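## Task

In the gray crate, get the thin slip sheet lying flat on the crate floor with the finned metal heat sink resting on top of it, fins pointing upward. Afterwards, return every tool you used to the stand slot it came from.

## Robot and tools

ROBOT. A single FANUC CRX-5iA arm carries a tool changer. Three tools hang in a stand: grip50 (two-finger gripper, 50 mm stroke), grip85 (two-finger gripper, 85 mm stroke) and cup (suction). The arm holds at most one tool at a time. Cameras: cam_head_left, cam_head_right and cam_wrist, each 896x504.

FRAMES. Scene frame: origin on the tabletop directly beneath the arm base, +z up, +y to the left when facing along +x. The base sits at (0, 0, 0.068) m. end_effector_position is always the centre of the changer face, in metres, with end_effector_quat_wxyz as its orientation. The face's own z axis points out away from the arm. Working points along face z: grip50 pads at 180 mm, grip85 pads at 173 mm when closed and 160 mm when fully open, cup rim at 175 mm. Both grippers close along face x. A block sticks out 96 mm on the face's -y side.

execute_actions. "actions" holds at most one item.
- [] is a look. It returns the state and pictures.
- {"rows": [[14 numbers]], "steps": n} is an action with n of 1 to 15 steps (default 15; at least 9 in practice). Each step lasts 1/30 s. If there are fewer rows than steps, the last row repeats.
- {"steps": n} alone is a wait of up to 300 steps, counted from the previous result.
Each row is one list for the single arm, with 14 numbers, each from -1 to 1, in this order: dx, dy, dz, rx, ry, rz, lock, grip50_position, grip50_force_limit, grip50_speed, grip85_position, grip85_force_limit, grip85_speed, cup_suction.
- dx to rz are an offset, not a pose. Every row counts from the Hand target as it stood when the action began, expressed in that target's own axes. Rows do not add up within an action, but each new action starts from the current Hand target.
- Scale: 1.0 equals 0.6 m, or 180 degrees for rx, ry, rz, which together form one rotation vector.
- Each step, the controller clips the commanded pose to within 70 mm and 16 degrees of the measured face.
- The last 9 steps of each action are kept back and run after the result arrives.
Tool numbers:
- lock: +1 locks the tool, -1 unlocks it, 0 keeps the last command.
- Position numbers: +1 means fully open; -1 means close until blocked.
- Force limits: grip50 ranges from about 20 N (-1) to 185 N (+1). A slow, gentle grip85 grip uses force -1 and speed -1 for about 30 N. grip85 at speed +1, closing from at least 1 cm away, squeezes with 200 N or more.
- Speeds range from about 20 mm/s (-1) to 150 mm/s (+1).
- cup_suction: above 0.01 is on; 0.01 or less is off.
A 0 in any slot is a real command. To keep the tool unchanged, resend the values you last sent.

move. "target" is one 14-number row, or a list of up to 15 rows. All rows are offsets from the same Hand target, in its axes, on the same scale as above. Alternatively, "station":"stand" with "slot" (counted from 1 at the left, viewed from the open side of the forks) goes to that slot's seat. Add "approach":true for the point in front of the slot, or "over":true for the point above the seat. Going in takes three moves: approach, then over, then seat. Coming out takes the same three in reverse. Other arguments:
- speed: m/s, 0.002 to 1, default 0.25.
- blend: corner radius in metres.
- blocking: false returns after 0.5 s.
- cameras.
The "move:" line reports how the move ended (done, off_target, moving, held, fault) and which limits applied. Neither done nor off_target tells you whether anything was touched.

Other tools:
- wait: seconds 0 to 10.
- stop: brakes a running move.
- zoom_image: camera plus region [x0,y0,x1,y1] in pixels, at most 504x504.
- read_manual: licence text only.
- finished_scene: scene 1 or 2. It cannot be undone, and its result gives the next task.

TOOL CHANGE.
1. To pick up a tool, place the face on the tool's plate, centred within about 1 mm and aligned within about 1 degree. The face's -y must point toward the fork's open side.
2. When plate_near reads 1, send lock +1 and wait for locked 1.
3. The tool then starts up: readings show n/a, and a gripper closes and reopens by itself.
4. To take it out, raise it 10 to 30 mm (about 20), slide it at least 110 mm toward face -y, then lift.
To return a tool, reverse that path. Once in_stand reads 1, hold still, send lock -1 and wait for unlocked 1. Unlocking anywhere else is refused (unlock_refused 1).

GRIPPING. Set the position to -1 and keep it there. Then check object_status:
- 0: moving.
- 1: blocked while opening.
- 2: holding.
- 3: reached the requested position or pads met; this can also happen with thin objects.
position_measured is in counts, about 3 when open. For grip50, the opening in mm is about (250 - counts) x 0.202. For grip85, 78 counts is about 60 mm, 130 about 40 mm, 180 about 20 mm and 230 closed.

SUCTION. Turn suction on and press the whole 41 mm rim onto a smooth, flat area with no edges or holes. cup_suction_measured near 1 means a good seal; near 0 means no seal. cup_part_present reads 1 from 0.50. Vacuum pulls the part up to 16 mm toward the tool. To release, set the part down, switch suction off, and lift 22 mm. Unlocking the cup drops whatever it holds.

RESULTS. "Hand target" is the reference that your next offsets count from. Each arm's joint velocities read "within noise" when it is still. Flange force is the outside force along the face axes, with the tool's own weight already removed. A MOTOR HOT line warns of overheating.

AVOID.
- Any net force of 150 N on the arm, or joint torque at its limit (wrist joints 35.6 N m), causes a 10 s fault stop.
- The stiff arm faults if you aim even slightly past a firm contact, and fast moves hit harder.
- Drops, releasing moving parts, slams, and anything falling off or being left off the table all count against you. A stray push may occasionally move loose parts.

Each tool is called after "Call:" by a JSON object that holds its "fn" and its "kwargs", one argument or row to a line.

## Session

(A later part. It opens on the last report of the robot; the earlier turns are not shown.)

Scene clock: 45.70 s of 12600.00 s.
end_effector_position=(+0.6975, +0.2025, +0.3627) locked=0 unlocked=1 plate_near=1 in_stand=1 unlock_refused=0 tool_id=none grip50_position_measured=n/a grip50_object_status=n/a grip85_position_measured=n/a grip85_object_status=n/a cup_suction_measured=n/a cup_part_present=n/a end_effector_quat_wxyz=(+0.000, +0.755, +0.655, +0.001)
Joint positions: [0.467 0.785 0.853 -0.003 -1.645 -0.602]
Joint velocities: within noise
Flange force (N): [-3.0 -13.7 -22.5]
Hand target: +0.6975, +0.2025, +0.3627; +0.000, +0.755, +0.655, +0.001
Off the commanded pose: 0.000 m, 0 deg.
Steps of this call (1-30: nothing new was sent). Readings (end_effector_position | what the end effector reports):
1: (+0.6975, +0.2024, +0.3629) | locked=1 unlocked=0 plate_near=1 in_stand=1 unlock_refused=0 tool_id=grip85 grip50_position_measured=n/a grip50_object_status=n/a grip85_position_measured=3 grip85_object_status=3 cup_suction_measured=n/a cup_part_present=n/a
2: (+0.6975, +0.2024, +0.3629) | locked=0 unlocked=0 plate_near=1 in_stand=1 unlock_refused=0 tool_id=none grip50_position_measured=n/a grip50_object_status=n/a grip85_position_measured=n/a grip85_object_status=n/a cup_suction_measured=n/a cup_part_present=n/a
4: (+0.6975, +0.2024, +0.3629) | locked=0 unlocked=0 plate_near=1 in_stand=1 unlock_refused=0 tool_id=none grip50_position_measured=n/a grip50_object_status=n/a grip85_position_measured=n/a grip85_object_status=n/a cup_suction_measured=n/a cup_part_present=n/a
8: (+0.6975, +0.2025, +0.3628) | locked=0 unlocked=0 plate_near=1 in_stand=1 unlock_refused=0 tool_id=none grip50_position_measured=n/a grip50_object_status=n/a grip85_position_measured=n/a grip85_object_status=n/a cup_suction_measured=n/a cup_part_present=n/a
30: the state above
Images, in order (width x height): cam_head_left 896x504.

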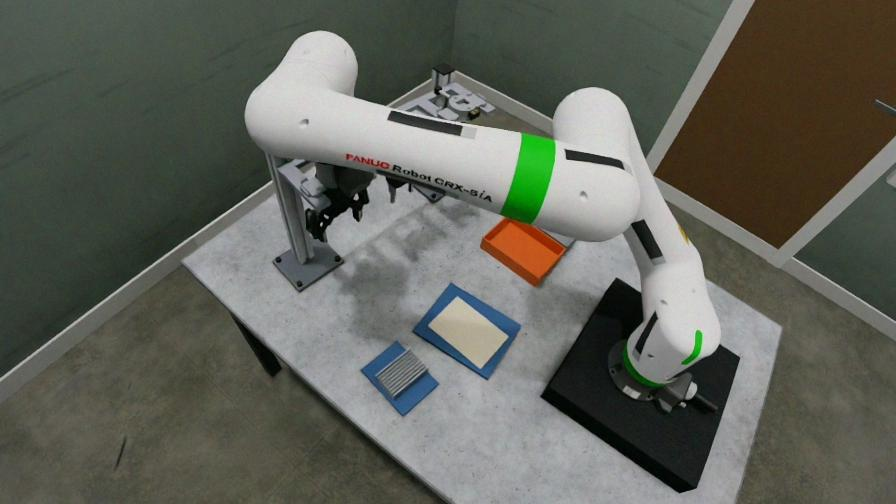

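Call:
{"fn": "move", "kwargs": {
  "station": "stand",
  "slot": 1,
  "over": true,
  "speed": 0.06,
  "cameras": []
}}

Call:
{"fn": "move", "kwargs": {
  "station": "stand",
  "slot": 1,
  "approach": true,
  "cameras": []
}}

Call:
{"fn": "move", "kwargs": {
  "station": "stand",
  "slot": 3,
  "approach": true,
  "cameras": []
}}

Call:
{"fn": "move", "kwargs": {
  "station": "stand",
  "slot": 3,
  "over": true,
  "speed": 0.2,
  "cameras": []
}}

Call:
{"fn": "move", "kwargs": {
  "station": "stand",
  "slot": 3,
  "speed": 0.03,
  "cameras": []
}}

Call:
{"fn": "move", "kwargs": {
  "target": [0,0,0,0,0,0,1,1,-1,-1,1,-0.2,-1,0],
  "cameras": []
}}

Call:
{"fn": "wait", "kwargs": {
  "seconds": 2.5,
  "cameras": []
}}

Call:
{"fn": "move", "kwargs": {
  "station": "stand",
  "slot": 3,
  "over": true,
  "speed": 0.06,
  "cameras": []
}}

Call:
{"fn": "move", "kwargs": {
  "station": "stand",
  "slot": 3,
  "approach": true,
  "cameras": ["cam_wrist"]
}}

Scene clock: 47.23 s of 12600.00 s.
end_effector_position=(+0.6974, +0.2025, +0.3846) locked=0 unlocked=1 plate_near=0 in_stand=0 unlock_refused=0 tool_id=none grip50_position_measured=n/a grip50_object_status=n/a grip85_position_measured=n/a grip85_object_status=n/a cup_suction_measured=n/a cup_part_present=n/a end_effector_quat_wxyz=(+0.000, +0.755, +0.655, +0.001)
Joint positions: [0.467 0.794 0.918 -0.003 -1.702 -0.602]
Joint velocities: [0 0.001 0.006 0 -0.003 0]
Flange force (N): no reading
Hand target: +0.6974, +0.2025, +0.3847; +0.000, +0.755, +0.655, +0.001
Off the commanded pose: 0.000 m, 0 deg.
Kept back: nothing.
move: done; to station stand, slot 1, over the seat
No camera images: "cameras" was empty.

Scene clock: 48.37 s of 12600.00 s.
end_effector_position=(+0.5589, +0.2218, +0.3840) locked=0 unlocked=1 plate_near=0 in_stand=0 unlock_refused=0 tool_id=none grip50_position_measured=n/a grip50_object_status=n/a grip85_position_measured=n/a grip85_object_status=n/a cup_suction_measured=n/a cup_part_present=n/a end_effector_quat_wxyz=(-0.001, +0.755, +0.655, +0.001)
Joint positions: [0.599 0.409 0.329 -0.005 -1.497 -0.733]
Joint velocities: [0.002 -0.003 -0.005 0.001 0.004 -0.003]
Flange force (N): [-2.6 -8.1 2.2]
Hand target: +0.5588, +0.2218, +0.3840; -0.001, +0.755, +0.655, +0.001
Off the commanded pose: 0.000 m, 0 deg.
Kept back: nothing.
move: done; to station stand, slot 1, approach point
No camera images: "cameras" was empty.

Scene clock: 50.33 s of 12600.00 s.
end_effector_position=(+0.5091, -0.1342, +0.3837) locked=0 unlocked=1 plate_near=0 in_stand=0 unlock_refused=0 tool_id=none grip50_position_measured=n/a grip50_object_status=n/a grip85_position_measured=n/a grip85_object_status=n/a cup_suction_measured=n/a cup_part_present=n/a end_effector_quat_wxyz=(+0.000, +0.755, +0.655, +0.001)
Joint positions: [0 0.217 0.081 0.001 -1.441 -0.135]
Joint velocities: within noise
Flange force (N): [3.0 -9.5 4.3]
Hand target: +0.5091, -0.1343, +0.3837; +0.000, +0.755, +0.655, +0.001
Off the commanded pose: 0.000 m, 0 deg.
Kept back: nothing.
move: done; to station stand, slot 3, approach point
No camera images: "cameras" was empty.

Scene clock: 51.60 s of 12600.00 s.
end_effector_position=(+0.6476, -0.1537, +0.3844) locked=0 unlocked=1 plate_near=0 in_stand=0 unlock_refused=0 tool_id=none grip50_position_measured=n/a grip50_object_status=n/a grip85_position_measured=n/a grip85_object_status=n/a cup_suction_measured=n/a cup_part_present=n/a end_effector_quat_wxyz=(+0.000, +0.755, +0.655, +0.001)
Joint positions: [-0.028 0.586 0.586 0.001 -1.577 -0.107]
Joint velocities: [-0.002 0.004 0.006 -0.001 -0.002 -0.001]
Flange force (N): [2.4 -14.2 5.8]
Hand target: +0.6477, -0.1537, +0.3844; +0.000, +0.755, +0.655, +0.001
Off the commanded pose: 0.000 m, 0 deg.
Kept back: nothing.
move: done; to station stand, slot 3, over the seat
No camera images: "cameras" was empty.

Scene clock: 52.63 s of 12600.00 s.
end_effector_position=(+0.6478, -0.1537, +0.3625) locked=0 unlocked=1 plate_near=1 in_stand=1 unlock_refused=0 tool_id=none grip50_position_measured=n/a grip50_object_status=n/a grip85_position_measured=n/a grip85_object_status=n/a cup_suction_measured=n/a cup_part_present=n/a end_effector_quat_wxyz=(+0.000, +0.755, +0.655, +0.001)
Joint positions: [-0.028 0.588 0.537 0.001 -1.527 -0.107]
Joint velocities: within noise
Flange force (N): [4.1 -9.0 -14.0]
Hand target: +0.6478, -0.1537, +0.3624; +0.000, +0.755, +0.655, +0.001
Off the commanded pose: 0.000 m, 0 deg.
Kept back: nothing.
move: done; to station stand, slot 3
No camera images: "cameras" was empty.

Scene clock: 53.13 s of 12600.00 s.
end_effector_position=(+0.6478, -0.1537, +0.3624) locked=0 unlocked=0 plate_near=1 in_stand=1 unlock_refused=0 tool_id=none grip50_position_measured=n/a grip50_object_status=n/a grip85_position_measured=n/a grip85_object_status=n/a cup_suction_measured=n/a cup_part_present=n/a end_effector_quat_wxyz=(+0.000, +0.755, +0.655, +0.001)
Joint positions: [-0.028 0.588 0.537 0.001 -1.527 -0.107]
Joint velocities: within noise
Flange force (N): [4.9 -6.6 -23.9]
Hand target: +0.6478, -0.1537, +0.3624; +0.000, +0.755, +0.655, +0.001
Off the commanded pose: 0.000 m, 0 deg.
Kept back: nothing.
move: done
No camera images: "cameras" was empty.

Scene clock: 55.63 s of 12600.00 s.
end_effector_position=(+0.6478, -0.1537, +0.3624) locked=1 unlocked=0 plate_near=1 in_stand=1 unlock_refused=0 tool_id=cup grip50_position_measured=n/a grip50_object_status=n/a grip85_position_measured=n/a grip85_object_status=n/a cup_suction_measured=0.00 cup_part_present=0 end_effector_quat_wxyz=(+0.000, +0.755, +0.655, +0.001)
Joint positions: [-0.028 0.588 0.537 0.001 -1.527 -0.107]
Joint velocities: within noise
Flange force (N): [3.0 -8.1 -31.3]
Hand target: +0.6478, -0.1537, +0.3624; +0.000, +0.755, +0.655, +0.001
Off the commanded pose: 0.000 m, 0 deg.
Steps of this call (1-75: nothing new was sent). Readings (end_effector_position | what the end effector reports):
1: (+0.6478, -0.1537, +0.3624) | locked=0 unlocked=0 plate_near=1 in_stand=1 unlock_refused=0 tool_id=none grip50_position_measured=n/a grip50_object_status=n/a grip85_position_measured=n/a grip85_object_status=n/a cup_suction_measured=n/a cup_part_present=n/a
2: (+0.6478, -0.1537, +0.3624) | locked=0 unlocked=0 plate_near=1 in_stand=1 unlock_refused=0 tool_id=none grip50_position_measured=n/a grip50_object_status=n/a grip85_position_measured=n/a grip85_object_status=n/a cup_suction_measured=n/a cup_part_present=n/a
4: (+0.6478, -0.1537, +0.3624) | locked=0 unlocked=0 plate_near=1 in_stand=1 unlock_refused=0 tool_id=none grip50_position_measured=n/a grip50_object_status=n/a grip85_position_measured=n/a grip85_object_status=n/a cup_suction_measured=n/a cup_part_present=n/a
8: (+0.6478, -0.1537, +0.3624) | locked=0 unlocked=0 plate_near=1 in_stand=1 unlock_refused=0 tool_id=none grip50_position_measured=n/a grip50_object_status=n/a grip85_position_measured=n/a grip85_object_status=n/a cup_suction_measured=n/a cup_part_present=n/a
75: the state above
No camera images: "cameras" was empty.

Scene clock: 56.43 s of 12600.00 s.
end_effector_position=(+0.6476, -0.1538, +0.3845) locked=1 unlocked=0 plate_near=1 in_stand=0 unlock_refused=0 tool_id=cup grip50_position_measured=n/a grip50_object_status=n/a grip85_position_measured=n/a grip85_object_status=n/a cup_suction_measured=0.00 cup_part_present=0 end_effector_quat_wxyz=(+0.000, +0.755, +0.655, +0.001)
Joint positions: [-0.028 0.586 0.586 0.001 -1.577 -0.107]
Joint velocities: within noise
Flange force (N): [2.5 -10.6 2.4]
Hand target: +0.6477, -0.1537, +0.3844; +0.000, +0.755, +0.655, +0.001
Off the commanded pose: 0.000 m, 0 deg.
Kept back: nothing.
move: done; to station stand, slot 3, over the seat
No camera images: "cameras" was empty.

Scene clock: 57.53 s of 12600.00 s.
end_effector_position=(+0.5092, -0.1344, +0.3836) locked=1 unlocked=0 plate_near=1 in_stand=0 unlock_refused=0 tool_id=cup grip50_position_measured=n/a grip50_object_status=n/a grip85_position_measured=n/a grip85_object_status=n/a cup_suction_measured=0.00 cup_part_present=0 end_effector_quat_wxyz=(+0.000, +0.755, +0.655, +0.001)
Joint positions: [0 0.218 0.081 0.001 -1.442 -0.135]
Joint velocities: [0.001 -0.004 -0.005 0.001 0.001 -0.001]
Flange force (N): [1.2 -6.0 1.4]
Hand target: +0.5091, -0.1343, +0.3837; +0.000, +0.755, +0.655, +0.001
Off the commanded pose: 0.000 m, 0 deg.
Kept back: nothing.
move: done; to station stand, slot 3, approach point
Images, in order (width x height): cam_wrist 896x504.

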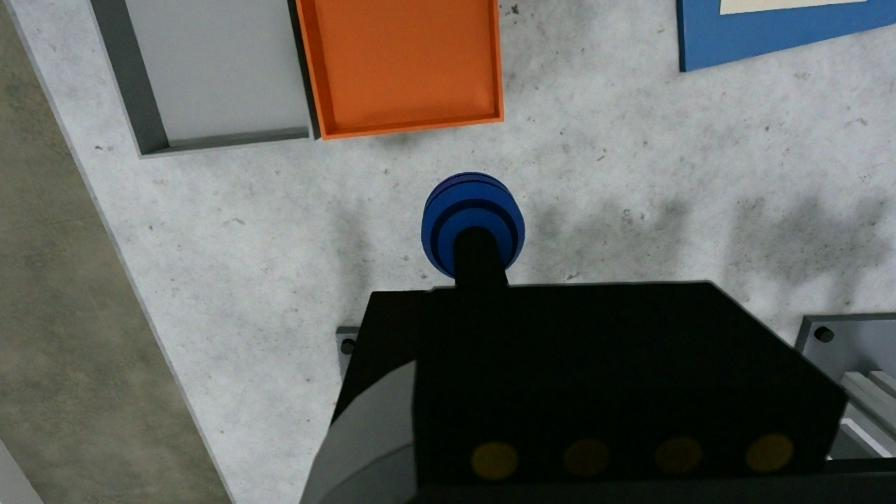

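Call:
{"fn": "move", "kwargs": {
  "target": [0.3935,-0.2998,0.15,0,0,-0.045,0,1,-1,-1,1,-0.2,-1,0],
  "cameras": ["cam_wrist"]
}}

Scene clock: 59.57 s of 12600.00 s.
end_effector_position=(+0.3646, +0.1248, +0.2938) locked=1 unlocked=0 plate_near=1 in_stand=0 unlock_refused=0 tool_id=cup grip50_position_measured=n/a grip50_object_status=n/a grip85_position_measured=n/a grip85_object_status=n/a cup_suction_measured=0.00 cup_part_present=0 end_effector_quat_wxyz=(+0.000, +0.707, +0.707, +0.001)
Joint positions: [0.676 -0.083 -0.453 -0.004 -1.207 -0.668]
Joint velocities: within noise
Flange force (N): [-2.0 -5.8 1.1]
Hand target: +0.3645, +0.1249, +0.2937; +0.000, +0.707, +0.707, +0.001
Off the commanded pose: 0.000 m, 0 deg.
Kept back: nothing.
move: done
Images, in order (width x height): cam_wrist 896x504.

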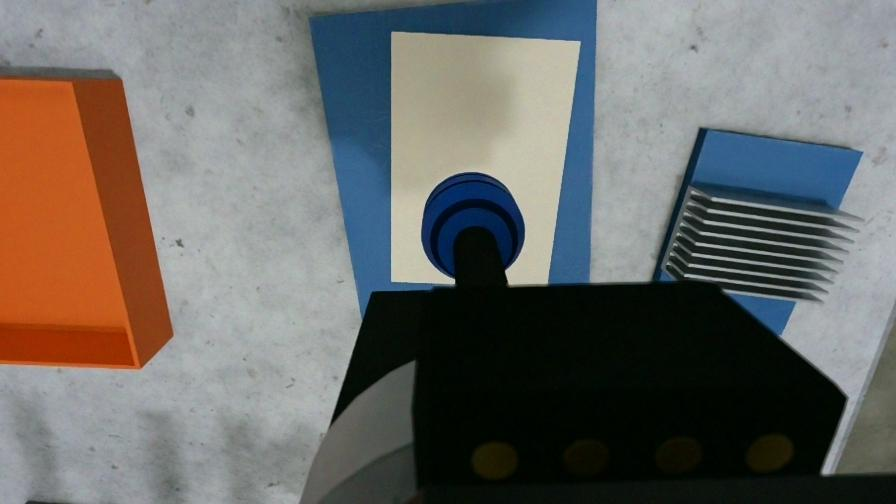

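Call:
{"fn": "move", "kwargs": {
  "target": [
    [0.015,-0.002,0.0,0,0,0,0,1,-1,-1,1,-0.2,-1,1],
    [0.015,-0.002,0.1765,0,0,0,0,1,-1,-1,1,-0.2,-1,1]
  ],
  "speed": 0.08,
  "cameras": ["cam_wrist"]
}}

Scene clock: 61.90 s of 12600.00 s.
end_effector_position=(+0.3635, +0.1341, +0.1879) locked=1 unlocked=0 plate_near=1 in_stand=0 unlock_refused=0 tool_id=cup grip50_position_measured=n/a grip50_object_status=n/a grip85_position_measured=n/a grip85_object_status=n/a cup_suction_measured=0.80 cup_part_present=1 end_effector_quat_wxyz=(+0.000, +0.707, +0.707, +0.001)
Joint positions: [0.699 0.066 -0.588 -0.005 -0.923 -0.689]
Joint velocities: within noise
Flange force (N): [0.3 -8.0 -2.4]
Hand target: +0.3635, +0.1340, +0.1879; +0.000, +0.707, +0.707, +0.001
Off the commanded pose: 0.000 m, 0 deg.
Kept back: nothing.
move: done
Images, in order (width x height): cam_wrist 896x504.

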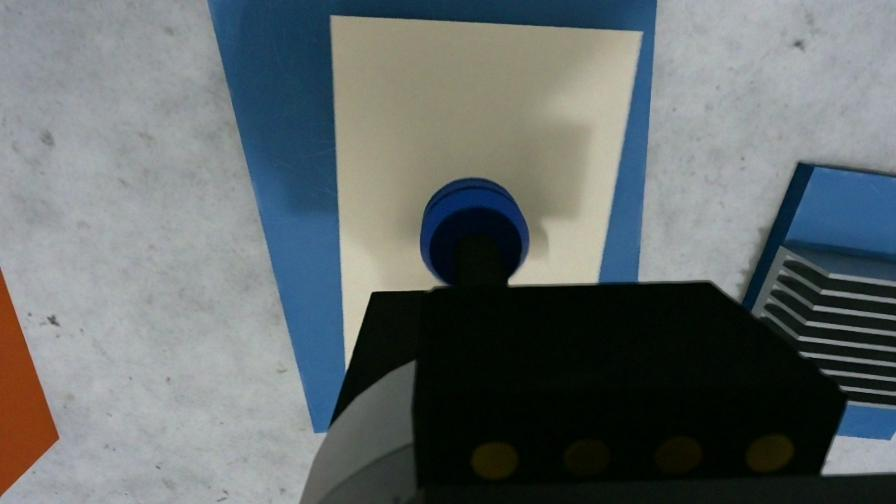

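Call:
{"fn": "move", "kwargs": {
  "target": [
    [0,0,-0.03,0,0,0,0,1,-1,-1,1,-0.2,-1,1],
    [0,0,-0.15,0,0,0,0,1,-1,-1,1,-0.2,-1,1],
    [-0.457,0.0375,-0.27,0,0,0,0,1,-1,-1,1,-0.2,-1,1]
  ],
  "speed": [0.03,0.12,0.2],
  "cameras": ["cam_wrist"]
}}

Call:
{"fn": "zoom_image", "kwargs": {
  "camera": "cam_wrist",
  "region": [0, 0, 360, 330]
}}

Scene clock: 65.63 s of 12600.00 s.
end_effector_position=(+0.3856, -0.1403, +0.3495) locked=1 unlocked=0 plate_near=1 in_stand=0 unlock_refused=0 tool_id=cup grip50_position_measured=n/a grip50_object_status=n/a grip85_position_measured=n/a grip85_object_status=n/a cup_suction_measured=1.00 cup_part_present=1 end_effector_quat_wxyz=(+0.000, +0.707, +0.707, +0.001)
Joint positions: [-0.017 -0.061 -0.297 0.001 -1.342 0.024]
Joint velocities: [-0.004 0.003 0.003 -0.001 -0.001 0.005]
Flange force (N): [1.6 -5.2 3.1]
Hand target: +0.3857, -0.1404, +0.3495; +0.000, +0.707, +0.707, +0.001
Off the commanded pose: 0.000 m, 0 deg.
Kept back: nothing.
move: done
Images, in order (width x height): cam_wrist 896x504.

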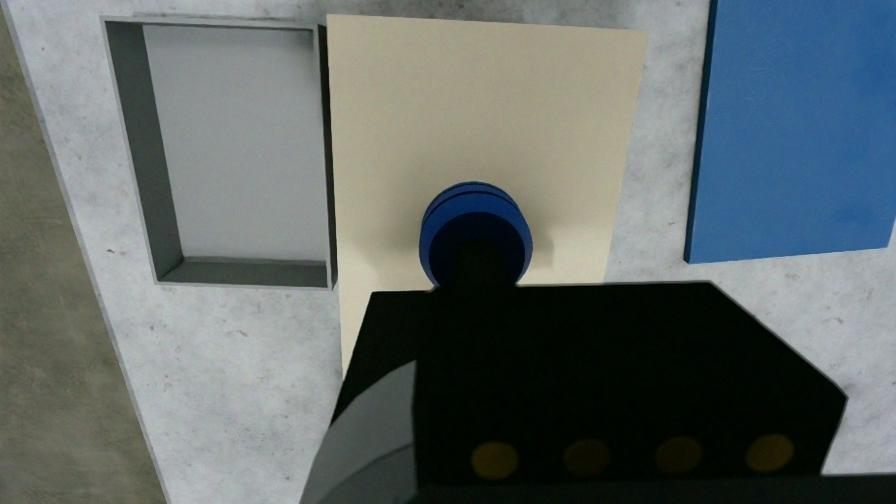

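Scaled by 1.400 from the camera's 896x504 image, which has a finer 1280x720 frame.

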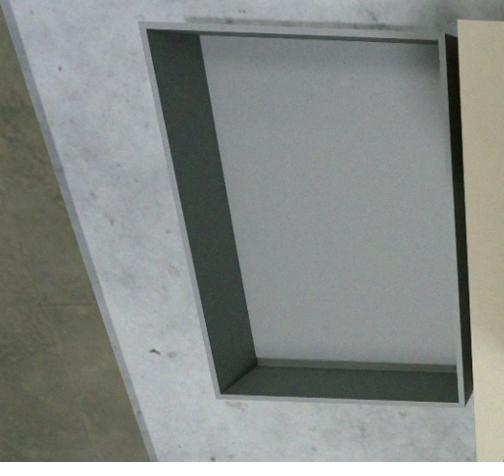

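Call:
{"fn": "move", "kwargs": {
  "target": [
    [-0.267,-0.0018,0.0833,0,0,-0.004,0,1,-1,-1,1,-0.2,-1,1],
    [-0.267,-0.0018,0.1917,0,0,-0.004,0,1,-1,-1,1,-0.2,-1,1]
  ],
  "speed": [0.2,0.08]
}}

Call:
{"fn": "zoom_image", "kwargs": {
  "camera": "cam_head_left",
  "region": [480, 150, 620, 270]
}}

Call:
{"fn": "zoom_image", "kwargs": {
  "camera": "cam_head_right",
  "region": [500, 150, 640, 270]
}}

Scene clock: 70.13 s of 12600.00 s.
end_effector_position=(+0.3848, -0.3004, +0.2344) locked=1 unlocked=0 plate_near=1 in_stand=0 unlock_refused=0 tool_id=cup grip50_position_measured=n/a grip50_object_status=n/a grip85_position_measured=n/a grip85_object_status=n/a cup_suction_measured=1.00 cup_part_present=1 end_effector_quat_wxyz=(+0.000, +0.703, +0.712, +0.001)
Joint positions: [-0.383 0.233 -0.265 0.004 -1.079 0.4]
Joint velocities: within noise
Flange force (N): [5.2 -3.4 0.2]
Hand target: +0.3848, -0.3004, +0.2343; +0.000, +0.703, +0.711, +0.001
Off the commanded pose: 0.000 m, 0 deg.
Kept back: nothing.
move: done

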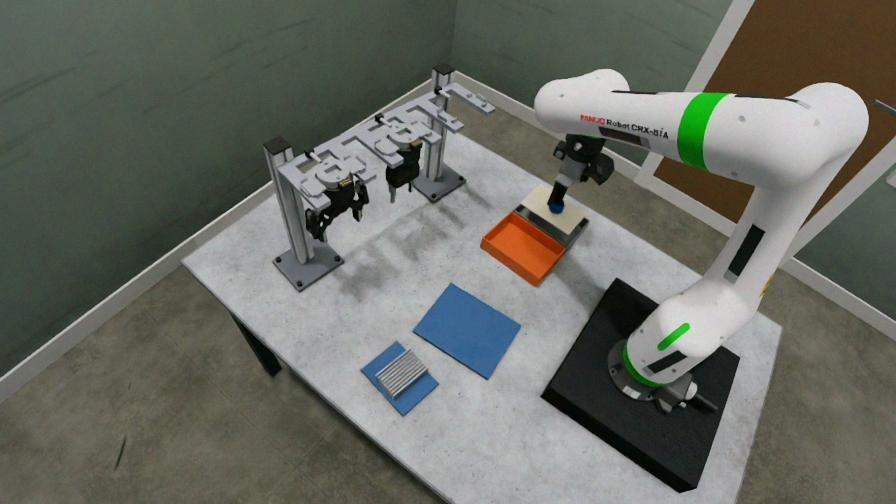

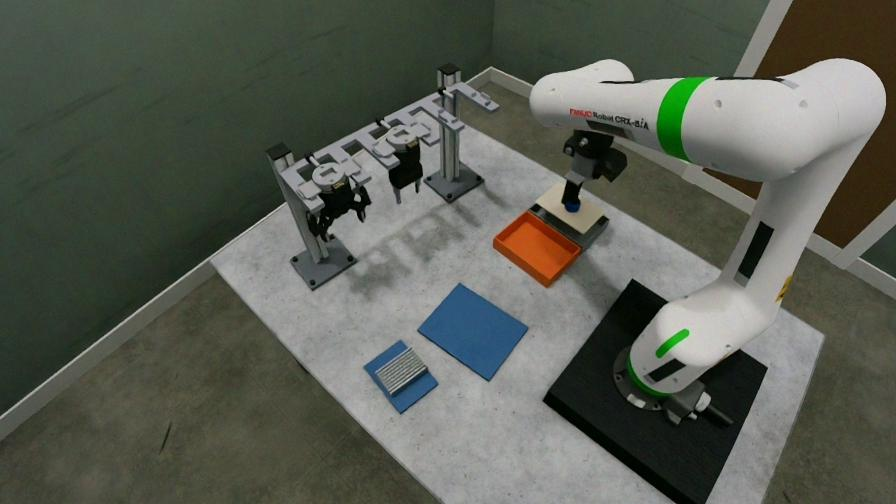

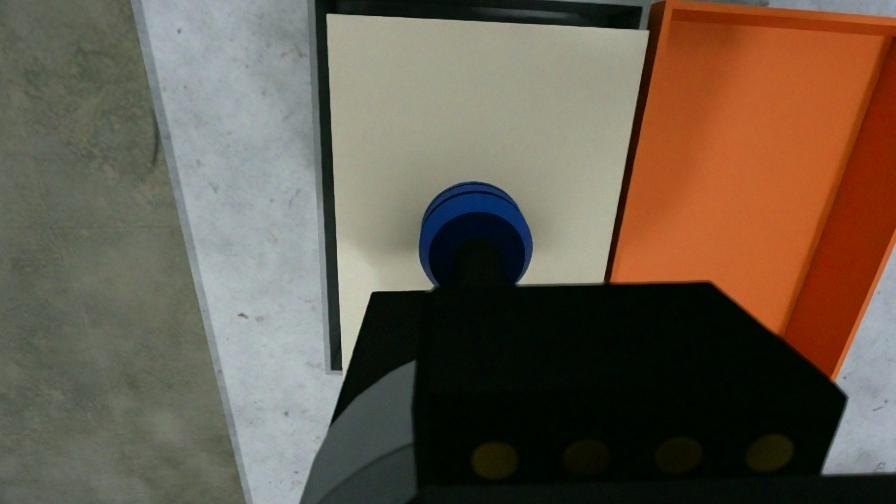

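Scaled by 3.600 from the camera's 896x504 image, which has a finer 1280x720 frame.

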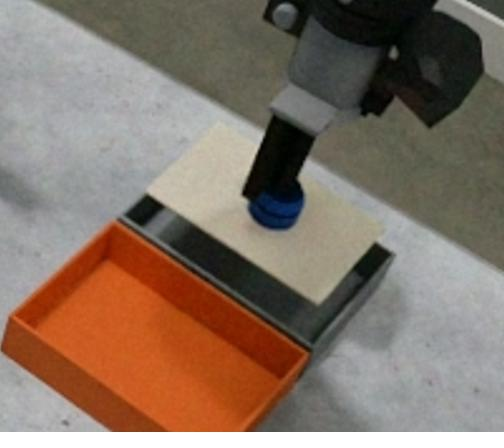

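Scaled by 3.600 from the camera's 896x504 image, which has a finer 1280x720 frame.

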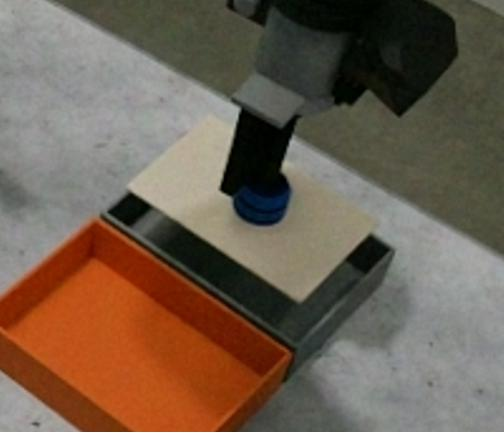

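Call:
{"fn": "move", "kwargs": {
  "target": [
    [-0.0033,-0.005,0,0,0,0,0,1,-1,-1,1,-0.2,-1,1],
    [-0.0033,-0.005,0.09,0,0,0,0,1,-1,-1,1,-0.2,-1,1]
  ],
  "speed": 0.06
}}

Call:
{"fn": "zoom_image", "kwargs": {
  "camera": "cam_head_left",
  "region": [480, 150, 620, 270]
}}

Call:
{"fn": "zoom_image", "kwargs": {
  "camera": "cam_head_right",
  "region": [500, 150, 640, 270]
}}

Scene clock: 72.27 s of 12600.00 s.
end_effector_position=(+0.3819, -0.3024, +0.1804) locked=1 unlocked=0 plate_near=1 in_stand=0 unlock_refused=0 tool_id=cup grip50_position_measured=n/a grip50_object_status=n/a grip85_position_measured=n/a grip85_object_status=n/a cup_suction_measured=1.00 cup_part_present=1 end_effector_quat_wxyz=(+0.000, +0.703, +0.711, +0.001)
Joint positions: [-0.39 0.303 -0.322 0.005 -0.952 0.406]
Joint velocities: within noise
Flange force (N): [6.2 -4.7 -2.2]
Hand target: +0.3819, -0.3024, +0.1803; +0.000, +0.703, +0.711, +0.001
Off the commanded pose: 0.000 m, 0 deg.
Kept back: nothing.
move: done

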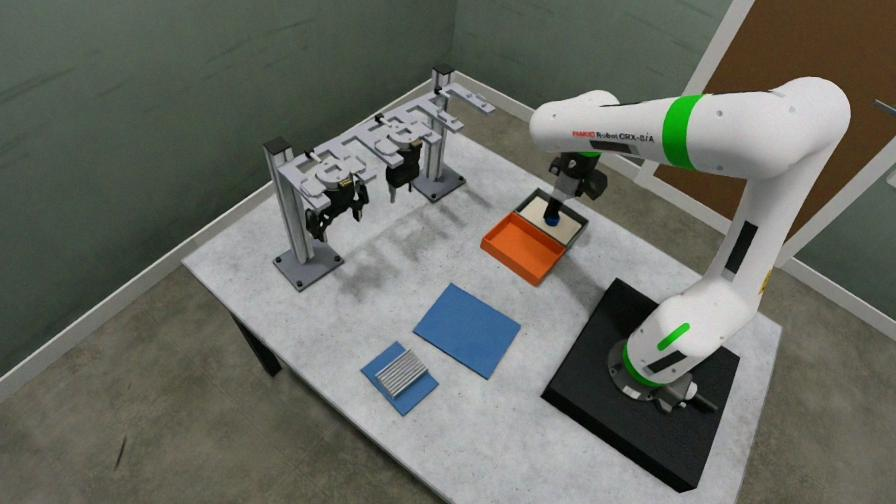

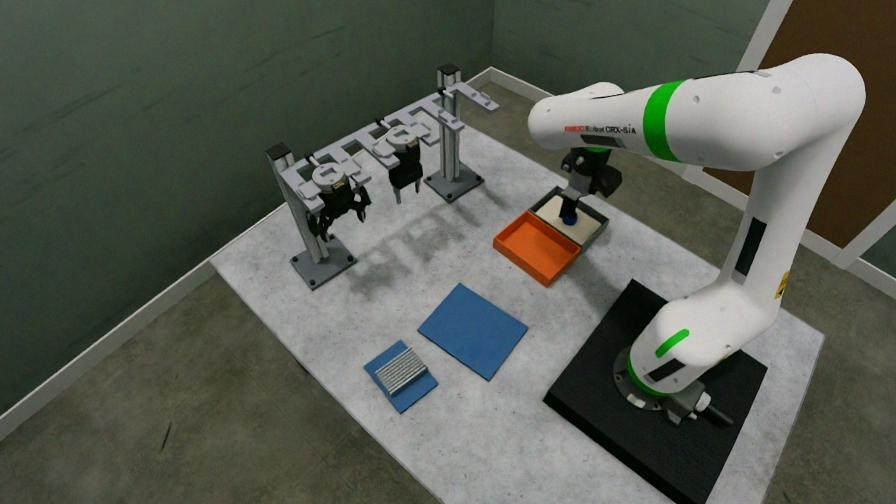

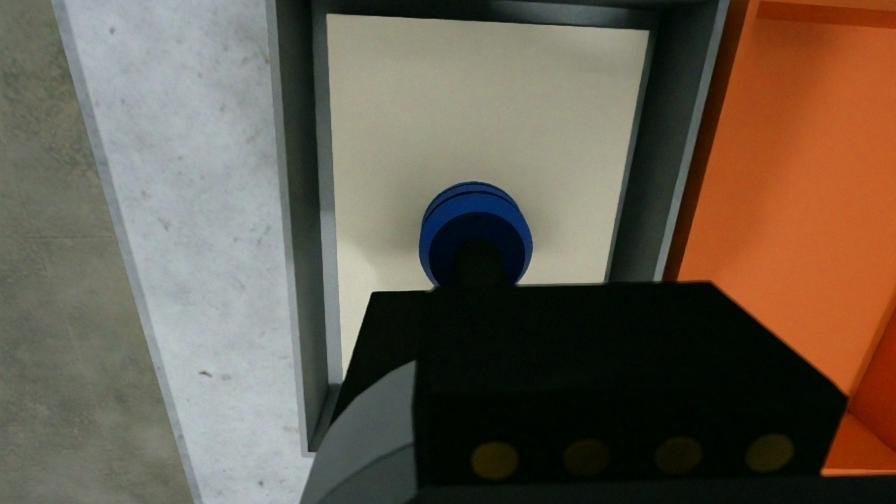

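Scaled by 3.600 from the camera's 896x504 image, which has a finer 1280x720 frame.

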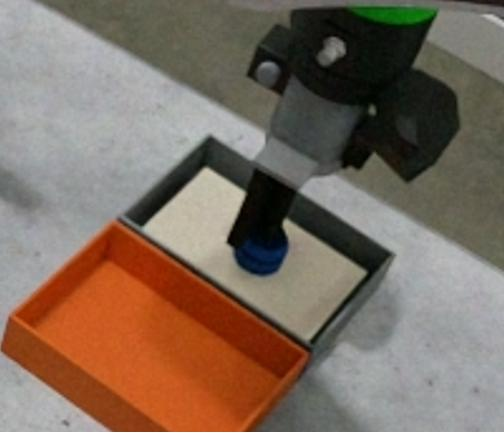

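Scaled by 3.600 from the camera's 896x504 image, which has a finer 1280x720 frame.

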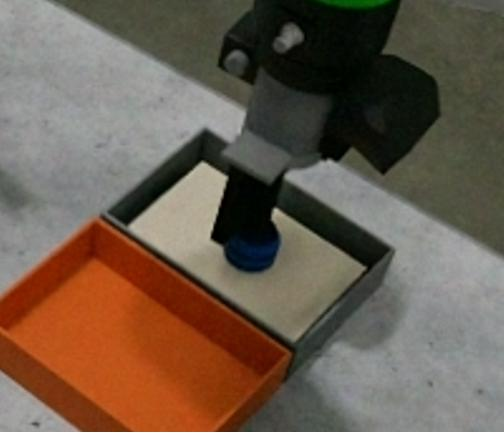

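Call:
{"fn": "move", "kwargs": {
  "target": [0,0,0.0235,0,0,0,0,1,-1,-1,1,-0.2,-1,1],
  "speed": 0.03,
  "cameras": ["cam_wrist"]
}}

Call:
{"fn": "move", "kwargs": {
  "target": [0,0,0.002,0,0,0,0,1,-1,-1,1,-0.2,-1,1],
  "speed": 0.01,
  "cameras": []
}}

Scene clock: 73.37 s of 12600.00 s.
end_effector_position=(+0.3820, -0.3023, +0.1663) locked=1 unlocked=0 plate_near=1 in_stand=0 unlock_refused=0 tool_id=cup grip50_position_measured=n/a grip50_object_status=n/a grip85_position_measured=n/a grip85_object_status=n/a cup_suction_measured=1.00 cup_part_present=1 end_effector_quat_wxyz=(+0.000, +0.703, +0.711, +0.001)
Joint positions: [-0.39 0.324 -0.334 0.005 -0.919 0.406]
Joint velocities: within noise
Flange force (N): [4.8 -2.9 -1.6]
Hand target: +0.3820, -0.3023, +0.1662; +0.000, +0.703, +0.711, +0.001
Off the commanded pose: 0.000 m, 0 deg.
Kept back: nothing.
move: done
Images, in order (width x height): cam_wrist 896x504.

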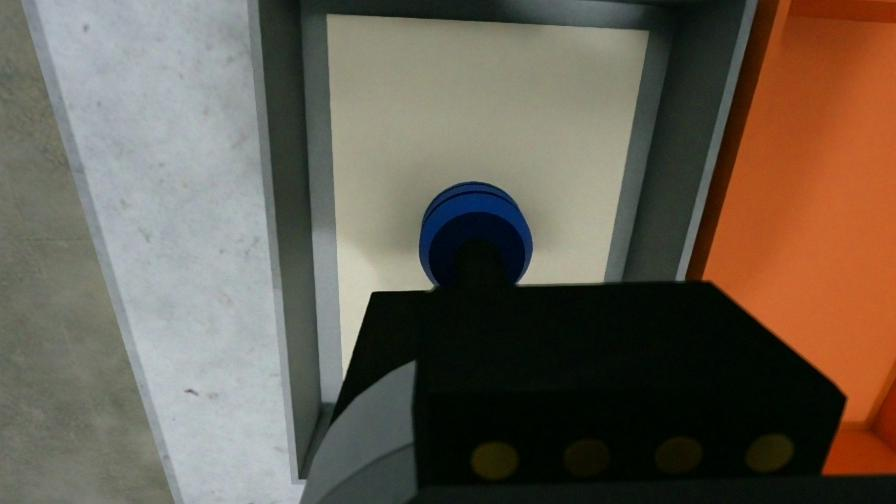

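Scene clock: 74.07 s of 12600.00 s.
end_effector_position=(+0.3820, -0.3023, +0.1650) locked=1 unlocked=0 plate_near=1 in_stand=0 unlock_refused=0 tool_id=cup grip50_position_measured=n/a grip50_object_status=n/a grip85_position_measured=n/a grip85_object_status=n/a cup_suction_measured=1.00 cup_part_present=1 end_effector_quat_wxyz=(+0.000, +0.703, +0.711, +0.001)
Joint positions: [-0.39 0.326 -0.335 0.005 -0.916 0.406]
Joint velocities: within noise
Flange force (N): [6.8 -4.7 -3.7]
Hand target: +0.3820, -0.3023, +0.1650; +0.000, +0.703, +0.711, +0.001
Off the commanded pose: 0.000 m, 0 deg.
Kept back: nothing.
move: done
No camera images: "cameras" was empty.

Call:
{"fn": "move", "kwargs": {
  "target": [0,0,0,0,0,0,0,1,-1,-1,1,-0.2,-1,0],
  "cameras": []
}}

Call:
{"fn": "wait", "kwargs": {
  "seconds": 0.5,
  "cameras": []
}}

Call:
{"fn": "move", "kwargs": {
  "target": [
    [0,0,-0.05,0,0,0,0,1,-1,-1,1,-0.2,-1,0],
    [0,0,-0.36,0,0,0,0,1,-1,-1,1,-0.2,-1,0]
  ],
  "speed": [0.03,0.25],
  "cameras": ["cam_wrist"]
}}

Call:
{"fn": "move", "kwargs": {
  "station": "stand",
  "slot": 3,
  "approach": true,
  "cameras": []
}}

Call:
{"fn": "move", "kwargs": {
  "station": "stand",
  "slot": 3,
  "over": true,
  "speed": 0.15,
  "cameras": []
}}

Call:
{"fn": "move", "kwargs": {
  "station": "stand",
  "slot": 3,
  "speed": 0.03,
  "cameras": []
}}

Call:
{"fn": "move", "kwargs": {
  "target": [0,0,0,0,0,0,-1,1,-1,-1,1,-0.2,-1,0],
  "cameras": []
}}

Call:
{"fn": "wait", "kwargs": {
  "seconds": 1,
  "cameras": ["cam_head_left"]
}}

Scene clock: 75.17 s of 12600.00 s.
end_effector_position=(+0.3820, -0.3024, +0.1650) locked=1 unlocked=0 plate_near=1 in_stand=0 unlock_refused=0 tool_id=cup grip50_position_measured=n/a grip50_object_status=n/a grip85_position_measured=n/a grip85_object_status=n/a cup_suction_measured=0.00 cup_part_present=0 end_effector_quat_wxyz=(+0.000, +0.703, +0.711, +0.001)
Joint positions: [-0.39 0.326 -0.335 0.005 -0.916 0.406]
Joint velocities: within noise
Flange force (N): [9.1 -4.9 -39.2]
Hand target: +0.3820, -0.3023, +0.1650; +0.000, +0.703, +0.711, +0.001
Off the commanded pose: 0.000 m, 0 deg.
Kept back: nothing.
move: done
No camera images: "cameras" was empty.

Scene clock: 75.67 s of 12600.00 s.
end_effector_position=(+0.3820, -0.3023, +0.1650) locked=1 unlocked=0 plate_near=1 in_stand=0 unlock_refused=0 tool_id=cup grip50_position_measured=n/a grip50_object_status=n/a grip85_position_measured=n/a grip85_object_status=n/a cup_suction_measured=0.00 cup_part_present=0 end_effector_quat_wxyz=(+0.000, +0.703, +0.711, +0.001)
Joint positions: [-0.39 0.326 -0.335 0.005 -0.916 0.406]
Joint velocities: within noise
Flange force (N): [8.6 -4.9 -39.3]
Hand target: +0.3820, -0.3023, +0.1650; +0.000, +0.703, +0.711, +0.001
Off the commanded pose: 0.000 m, 0 deg.
Steps of this call (1-15: nothing new was sent). Readings (end_effector_position | what the end effector reports):
1: (+0.3820, -0.3023, +0.1650) | locked=1 unlocked=0 plate_near=1 in_stand=0 unlock_refused=0 tool_id=cup grip50_position_measured=n/a grip50_object_status=n/a grip85_position_measured=n/a grip85_object_status=n/a cup_suction_measured=0.00 cup_part_present=0
2: (+0.3820, -0.3023, +0.1650) | locked=1 unlocked=0 plate_near=1 in_stand=0 unlock_refused=0 tool_id=cup grip50_position_measured=n/a grip50_object_status=n/a grip85_position_measured=n/a grip85_object_status=n/a cup_suction_measured=0.00 cup_part_present=0
4: (+0.3820, -0.3023, +0.1650) | locked=1 unlocked=0 plate_near=1 in_stand=0 unlock_refused=0 tool_id=cup grip50_position_measured=n/a grip50_object_status=n/a grip85_position_measured=n/a grip85_object_status=n/a cup_suction_measured=0.00 cup_part_present=0
8: (+0.3820, -0.3023, +0.1650) | locked=1 unlocked=0 plate_near=1 in_stand=0 unlock_refused=0 tool_id=cup grip50_position_measured=n/a grip50_object_status=n/a grip85_position_measured=n/a grip85_object_status=n/a cup_suction_measured=0.00 cup_part_present=0
15: the state above
No camera images: "cameras" was empty.

Scene clock: 77.93 s of 12600.00 s.
end_effector_position=(+0.3815, -0.3026, +0.3810) locked=1 unlocked=0 plate_near=1 in_stand=0 unlock_refused=0 tool_id=cup grip50_position_measured=n/a grip50_object_status=n/a grip85_position_measured=n/a grip85_object_status=n/a cup_suction_measured=0.00 cup_part_present=0 end_effector_quat_wxyz=(+0.000, +0.703, +0.712, +0.001)
Joint positions: [-0.388 0.116 -0.04 0.004 -1.421 0.407]
Joint velocities: within noise
Flange force (N): [6.7 -3.9 2.4]
Hand target: +0.3815, -0.3026, +0.3810; +0.000, +0.703, +0.711, +0.001
Off the commanded pose: 0.000 m, 0 deg.
Kept back: nothing.
move: done
Images, in order (width x height): cam_wrist 896x504.

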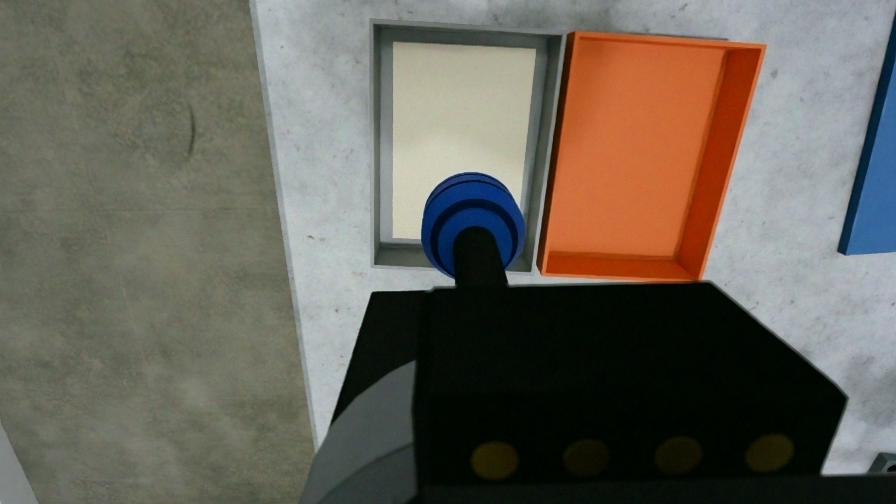

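Scene clock: 79.30 s of 12600.00 s.
end_effector_position=(+0.5090, -0.1344, +0.3837) locked=1 unlocked=0 plate_near=1 in_stand=0 unlock_refused=0 tool_id=cup grip50_position_measured=n/a grip50_object_status=n/a grip85_position_measured=n/a grip85_object_status=n/a cup_suction_measured=0.00 cup_part_present=0 end_effector_quat_wxyz=(+0.000, +0.755, +0.655, +0.001)
Joint positions: [0 0.217 0.081 0.001 -1.441 -0.135]
Joint velocities: within noise
Flange force (N): [3.2 -10.3 1.8]
Hand target: +0.5091, -0.1343, +0.3837; +0.000, +0.755, +0.655, +0.001
Off the commanded pose: 0.000 m, 0 deg.
Kept back: nothing.
move: done; to station stand, slot 3, approach point
No camera images: "cameras" was empty.

Scene clock: 80.73 s of 12600.00 s.
end_effector_position=(+0.6476, -0.1537, +0.3844) locked=1 unlocked=0 plate_near=1 in_stand=0 unlock_refused=0 tool_id=cup grip50_position_measured=n/a grip50_object_status=n/a grip85_position_measured=n/a grip85_object_status=n/a cup_suction_measured=0.00 cup_part_present=0 end_effector_quat_wxyz=(+0.000, +0.755, +0.655, +0.001)
Joint positions: [-0.028 0.586 0.586 0.001 -1.577 -0.107]
Joint velocities: [0 0.004 0.006 -0.001 -0.003 0.001]
Flange force (N): [2.3 -8.4 0.6]
Hand target: +0.6477, -0.1537, +0.3844; +0.000, +0.755, +0.655, +0.001
Off the commanded pose: 0.000 m, 0 deg.
Kept back: nothing.
move: done; to station stand, slot 3, over the seat
No camera images: "cameras" was empty.

Scene clock: 81.77 s of 12600.00 s.
end_effector_position=(+0.6478, -0.1537, +0.3626) locked=1 unlocked=0 plate_near=1 in_stand=1 unlock_refused=0 tool_id=cup grip50_position_measured=n/a grip50_object_status=n/a grip85_position_measured=n/a grip85_object_status=n/a cup_suction_measured=0.00 cup_part_present=0 end_effector_quat_wxyz=(+0.000, +0.755, +0.655, +0.001)
Joint positions: [-0.028 0.588 0.537 0.001 -1.527 -0.107]
Joint velocities: within noise
Flange force (N): [3.6 -7.0 -21.4]
Hand target: +0.6478, -0.1537, +0.3624; +0.000, +0.755, +0.655, +0.001
Off the commanded pose: 0.000 m, 0 deg.
Kept back: nothing.
move: done; to station stand, slot 3
No camera images: "cameras" was empty.

Scene clock: 82.27 s of 12600.00 s.
end_effector_position=(+0.6478, -0.1537, +0.3624) locked=1 unlocked=0 plate_near=1 in_stand=1 unlock_refused=0 tool_id=cup grip50_position_measured=n/a grip50_object_status=n/a grip85_position_measured=n/a grip85_object_status=n/a cup_suction_measured=0.00 cup_part_present=0 end_effector_quat_wxyz=(+0.000, +0.755, +0.655, +0.001)
Joint positions: [-0.028 0.588 0.537 0.001 -1.527 -0.107]
Joint velocities: within noise
Flange force (N): [4.0 -5.9 -25.5]
Hand target: +0.6478, -0.1537, +0.3624; +0.000, +0.755, +0.655, +0.001
Off the commanded pose: 0.000 m, 0 deg.
Kept back: nothing.
move: done
No camera images: "cameras" was empty.

Scene clock: 83.27 s of 12600.00 s.
end_effector_position=(+0.6478, -0.1537, +0.3624) locked=0 unlocked=1 plate_near=1 in_stand=1 unlock_refused=0 tool_id=none grip50_position_measured=n/a grip50_object_status=n/a grip85_position_measured=n/a grip85_object_status=n/a cup_suction_measured=n/a cup_part_present=n/a end_effector_quat_wxyz=(+0.000, +0.755, +0.655, +0.001)
Joint positions: [-0.028 0.588 0.537 0.001 -1.527 -0.107]
Joint velocities: within noise
Flange force (N): [4.9 -7.4 -25.1]
Hand target: +0.6478, -0.1537, +0.3624; +0.000, +0.755, +0.655, +0.001
Off the commanded pose: 0.000 m, 0 deg.
Steps of this call (1-30: nothing new was sent). Readings (end_effector_position | what the end effector reports):
1: (+0.6478, -0.1537, +0.3624) | locked=1 unlocked=0 plate_near=1 in_stand=1 unlock_refused=0 tool_id=cup grip50_position_measured=n/a grip50_object_status=n/a grip85_position_measured=n/a grip85_object_status=n/a cup_suction_measured=0.00 cup_part_present=0
2: (+0.6478, -0.1537, +0.3624) | locked=0 unlocked=0 plate_near=1 in_stand=1 unlock_refused=0 tool_id=none grip50_position_measured=n/a grip50_object_status=n/a grip85_position_measured=n/a grip85_object_status=n/a cup_suction_measured=n/a cup_part_present=n/a
4: (+0.6478, -0.1537, +0.3624) | locked=0 unlocked=0 plate_near=1 in_stand=1 unlock_refused=0 tool_id=none grip50_position_measured=n/a grip50_object_status=n/a grip85_position_measured=n/a grip85_object_status=n/a cup_suction_measured=n/a cup_part_present=n/a
8: (+0.6478, -0.1537, +0.3624) | locked=0 unlocked=0 plate_near=1 in_stand=1 unlock_refused=0 tool_id=none grip50_position_measured=n/a grip50_object_status=n/a grip85_position_measured=n/a grip85_object_status=n/a cup_suction_measured=n/a cup_part_present=n/a
30: the state above
Images, in order (width x height): cam_head_left 896x504.

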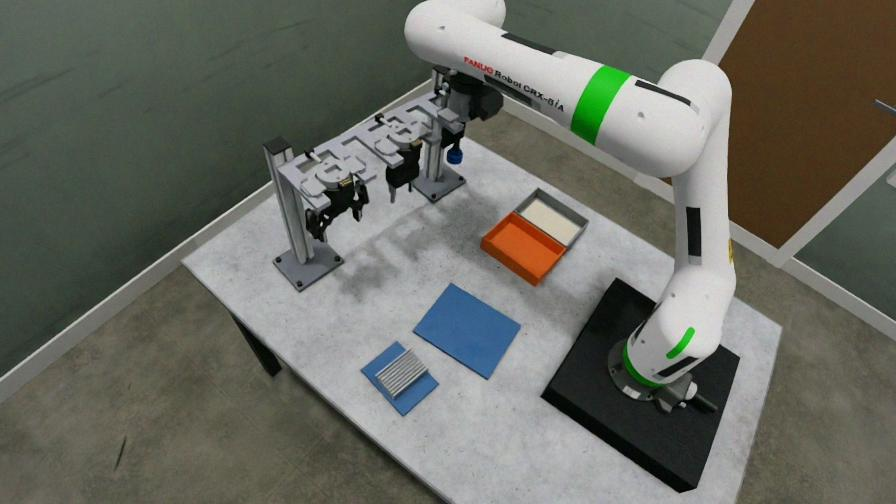

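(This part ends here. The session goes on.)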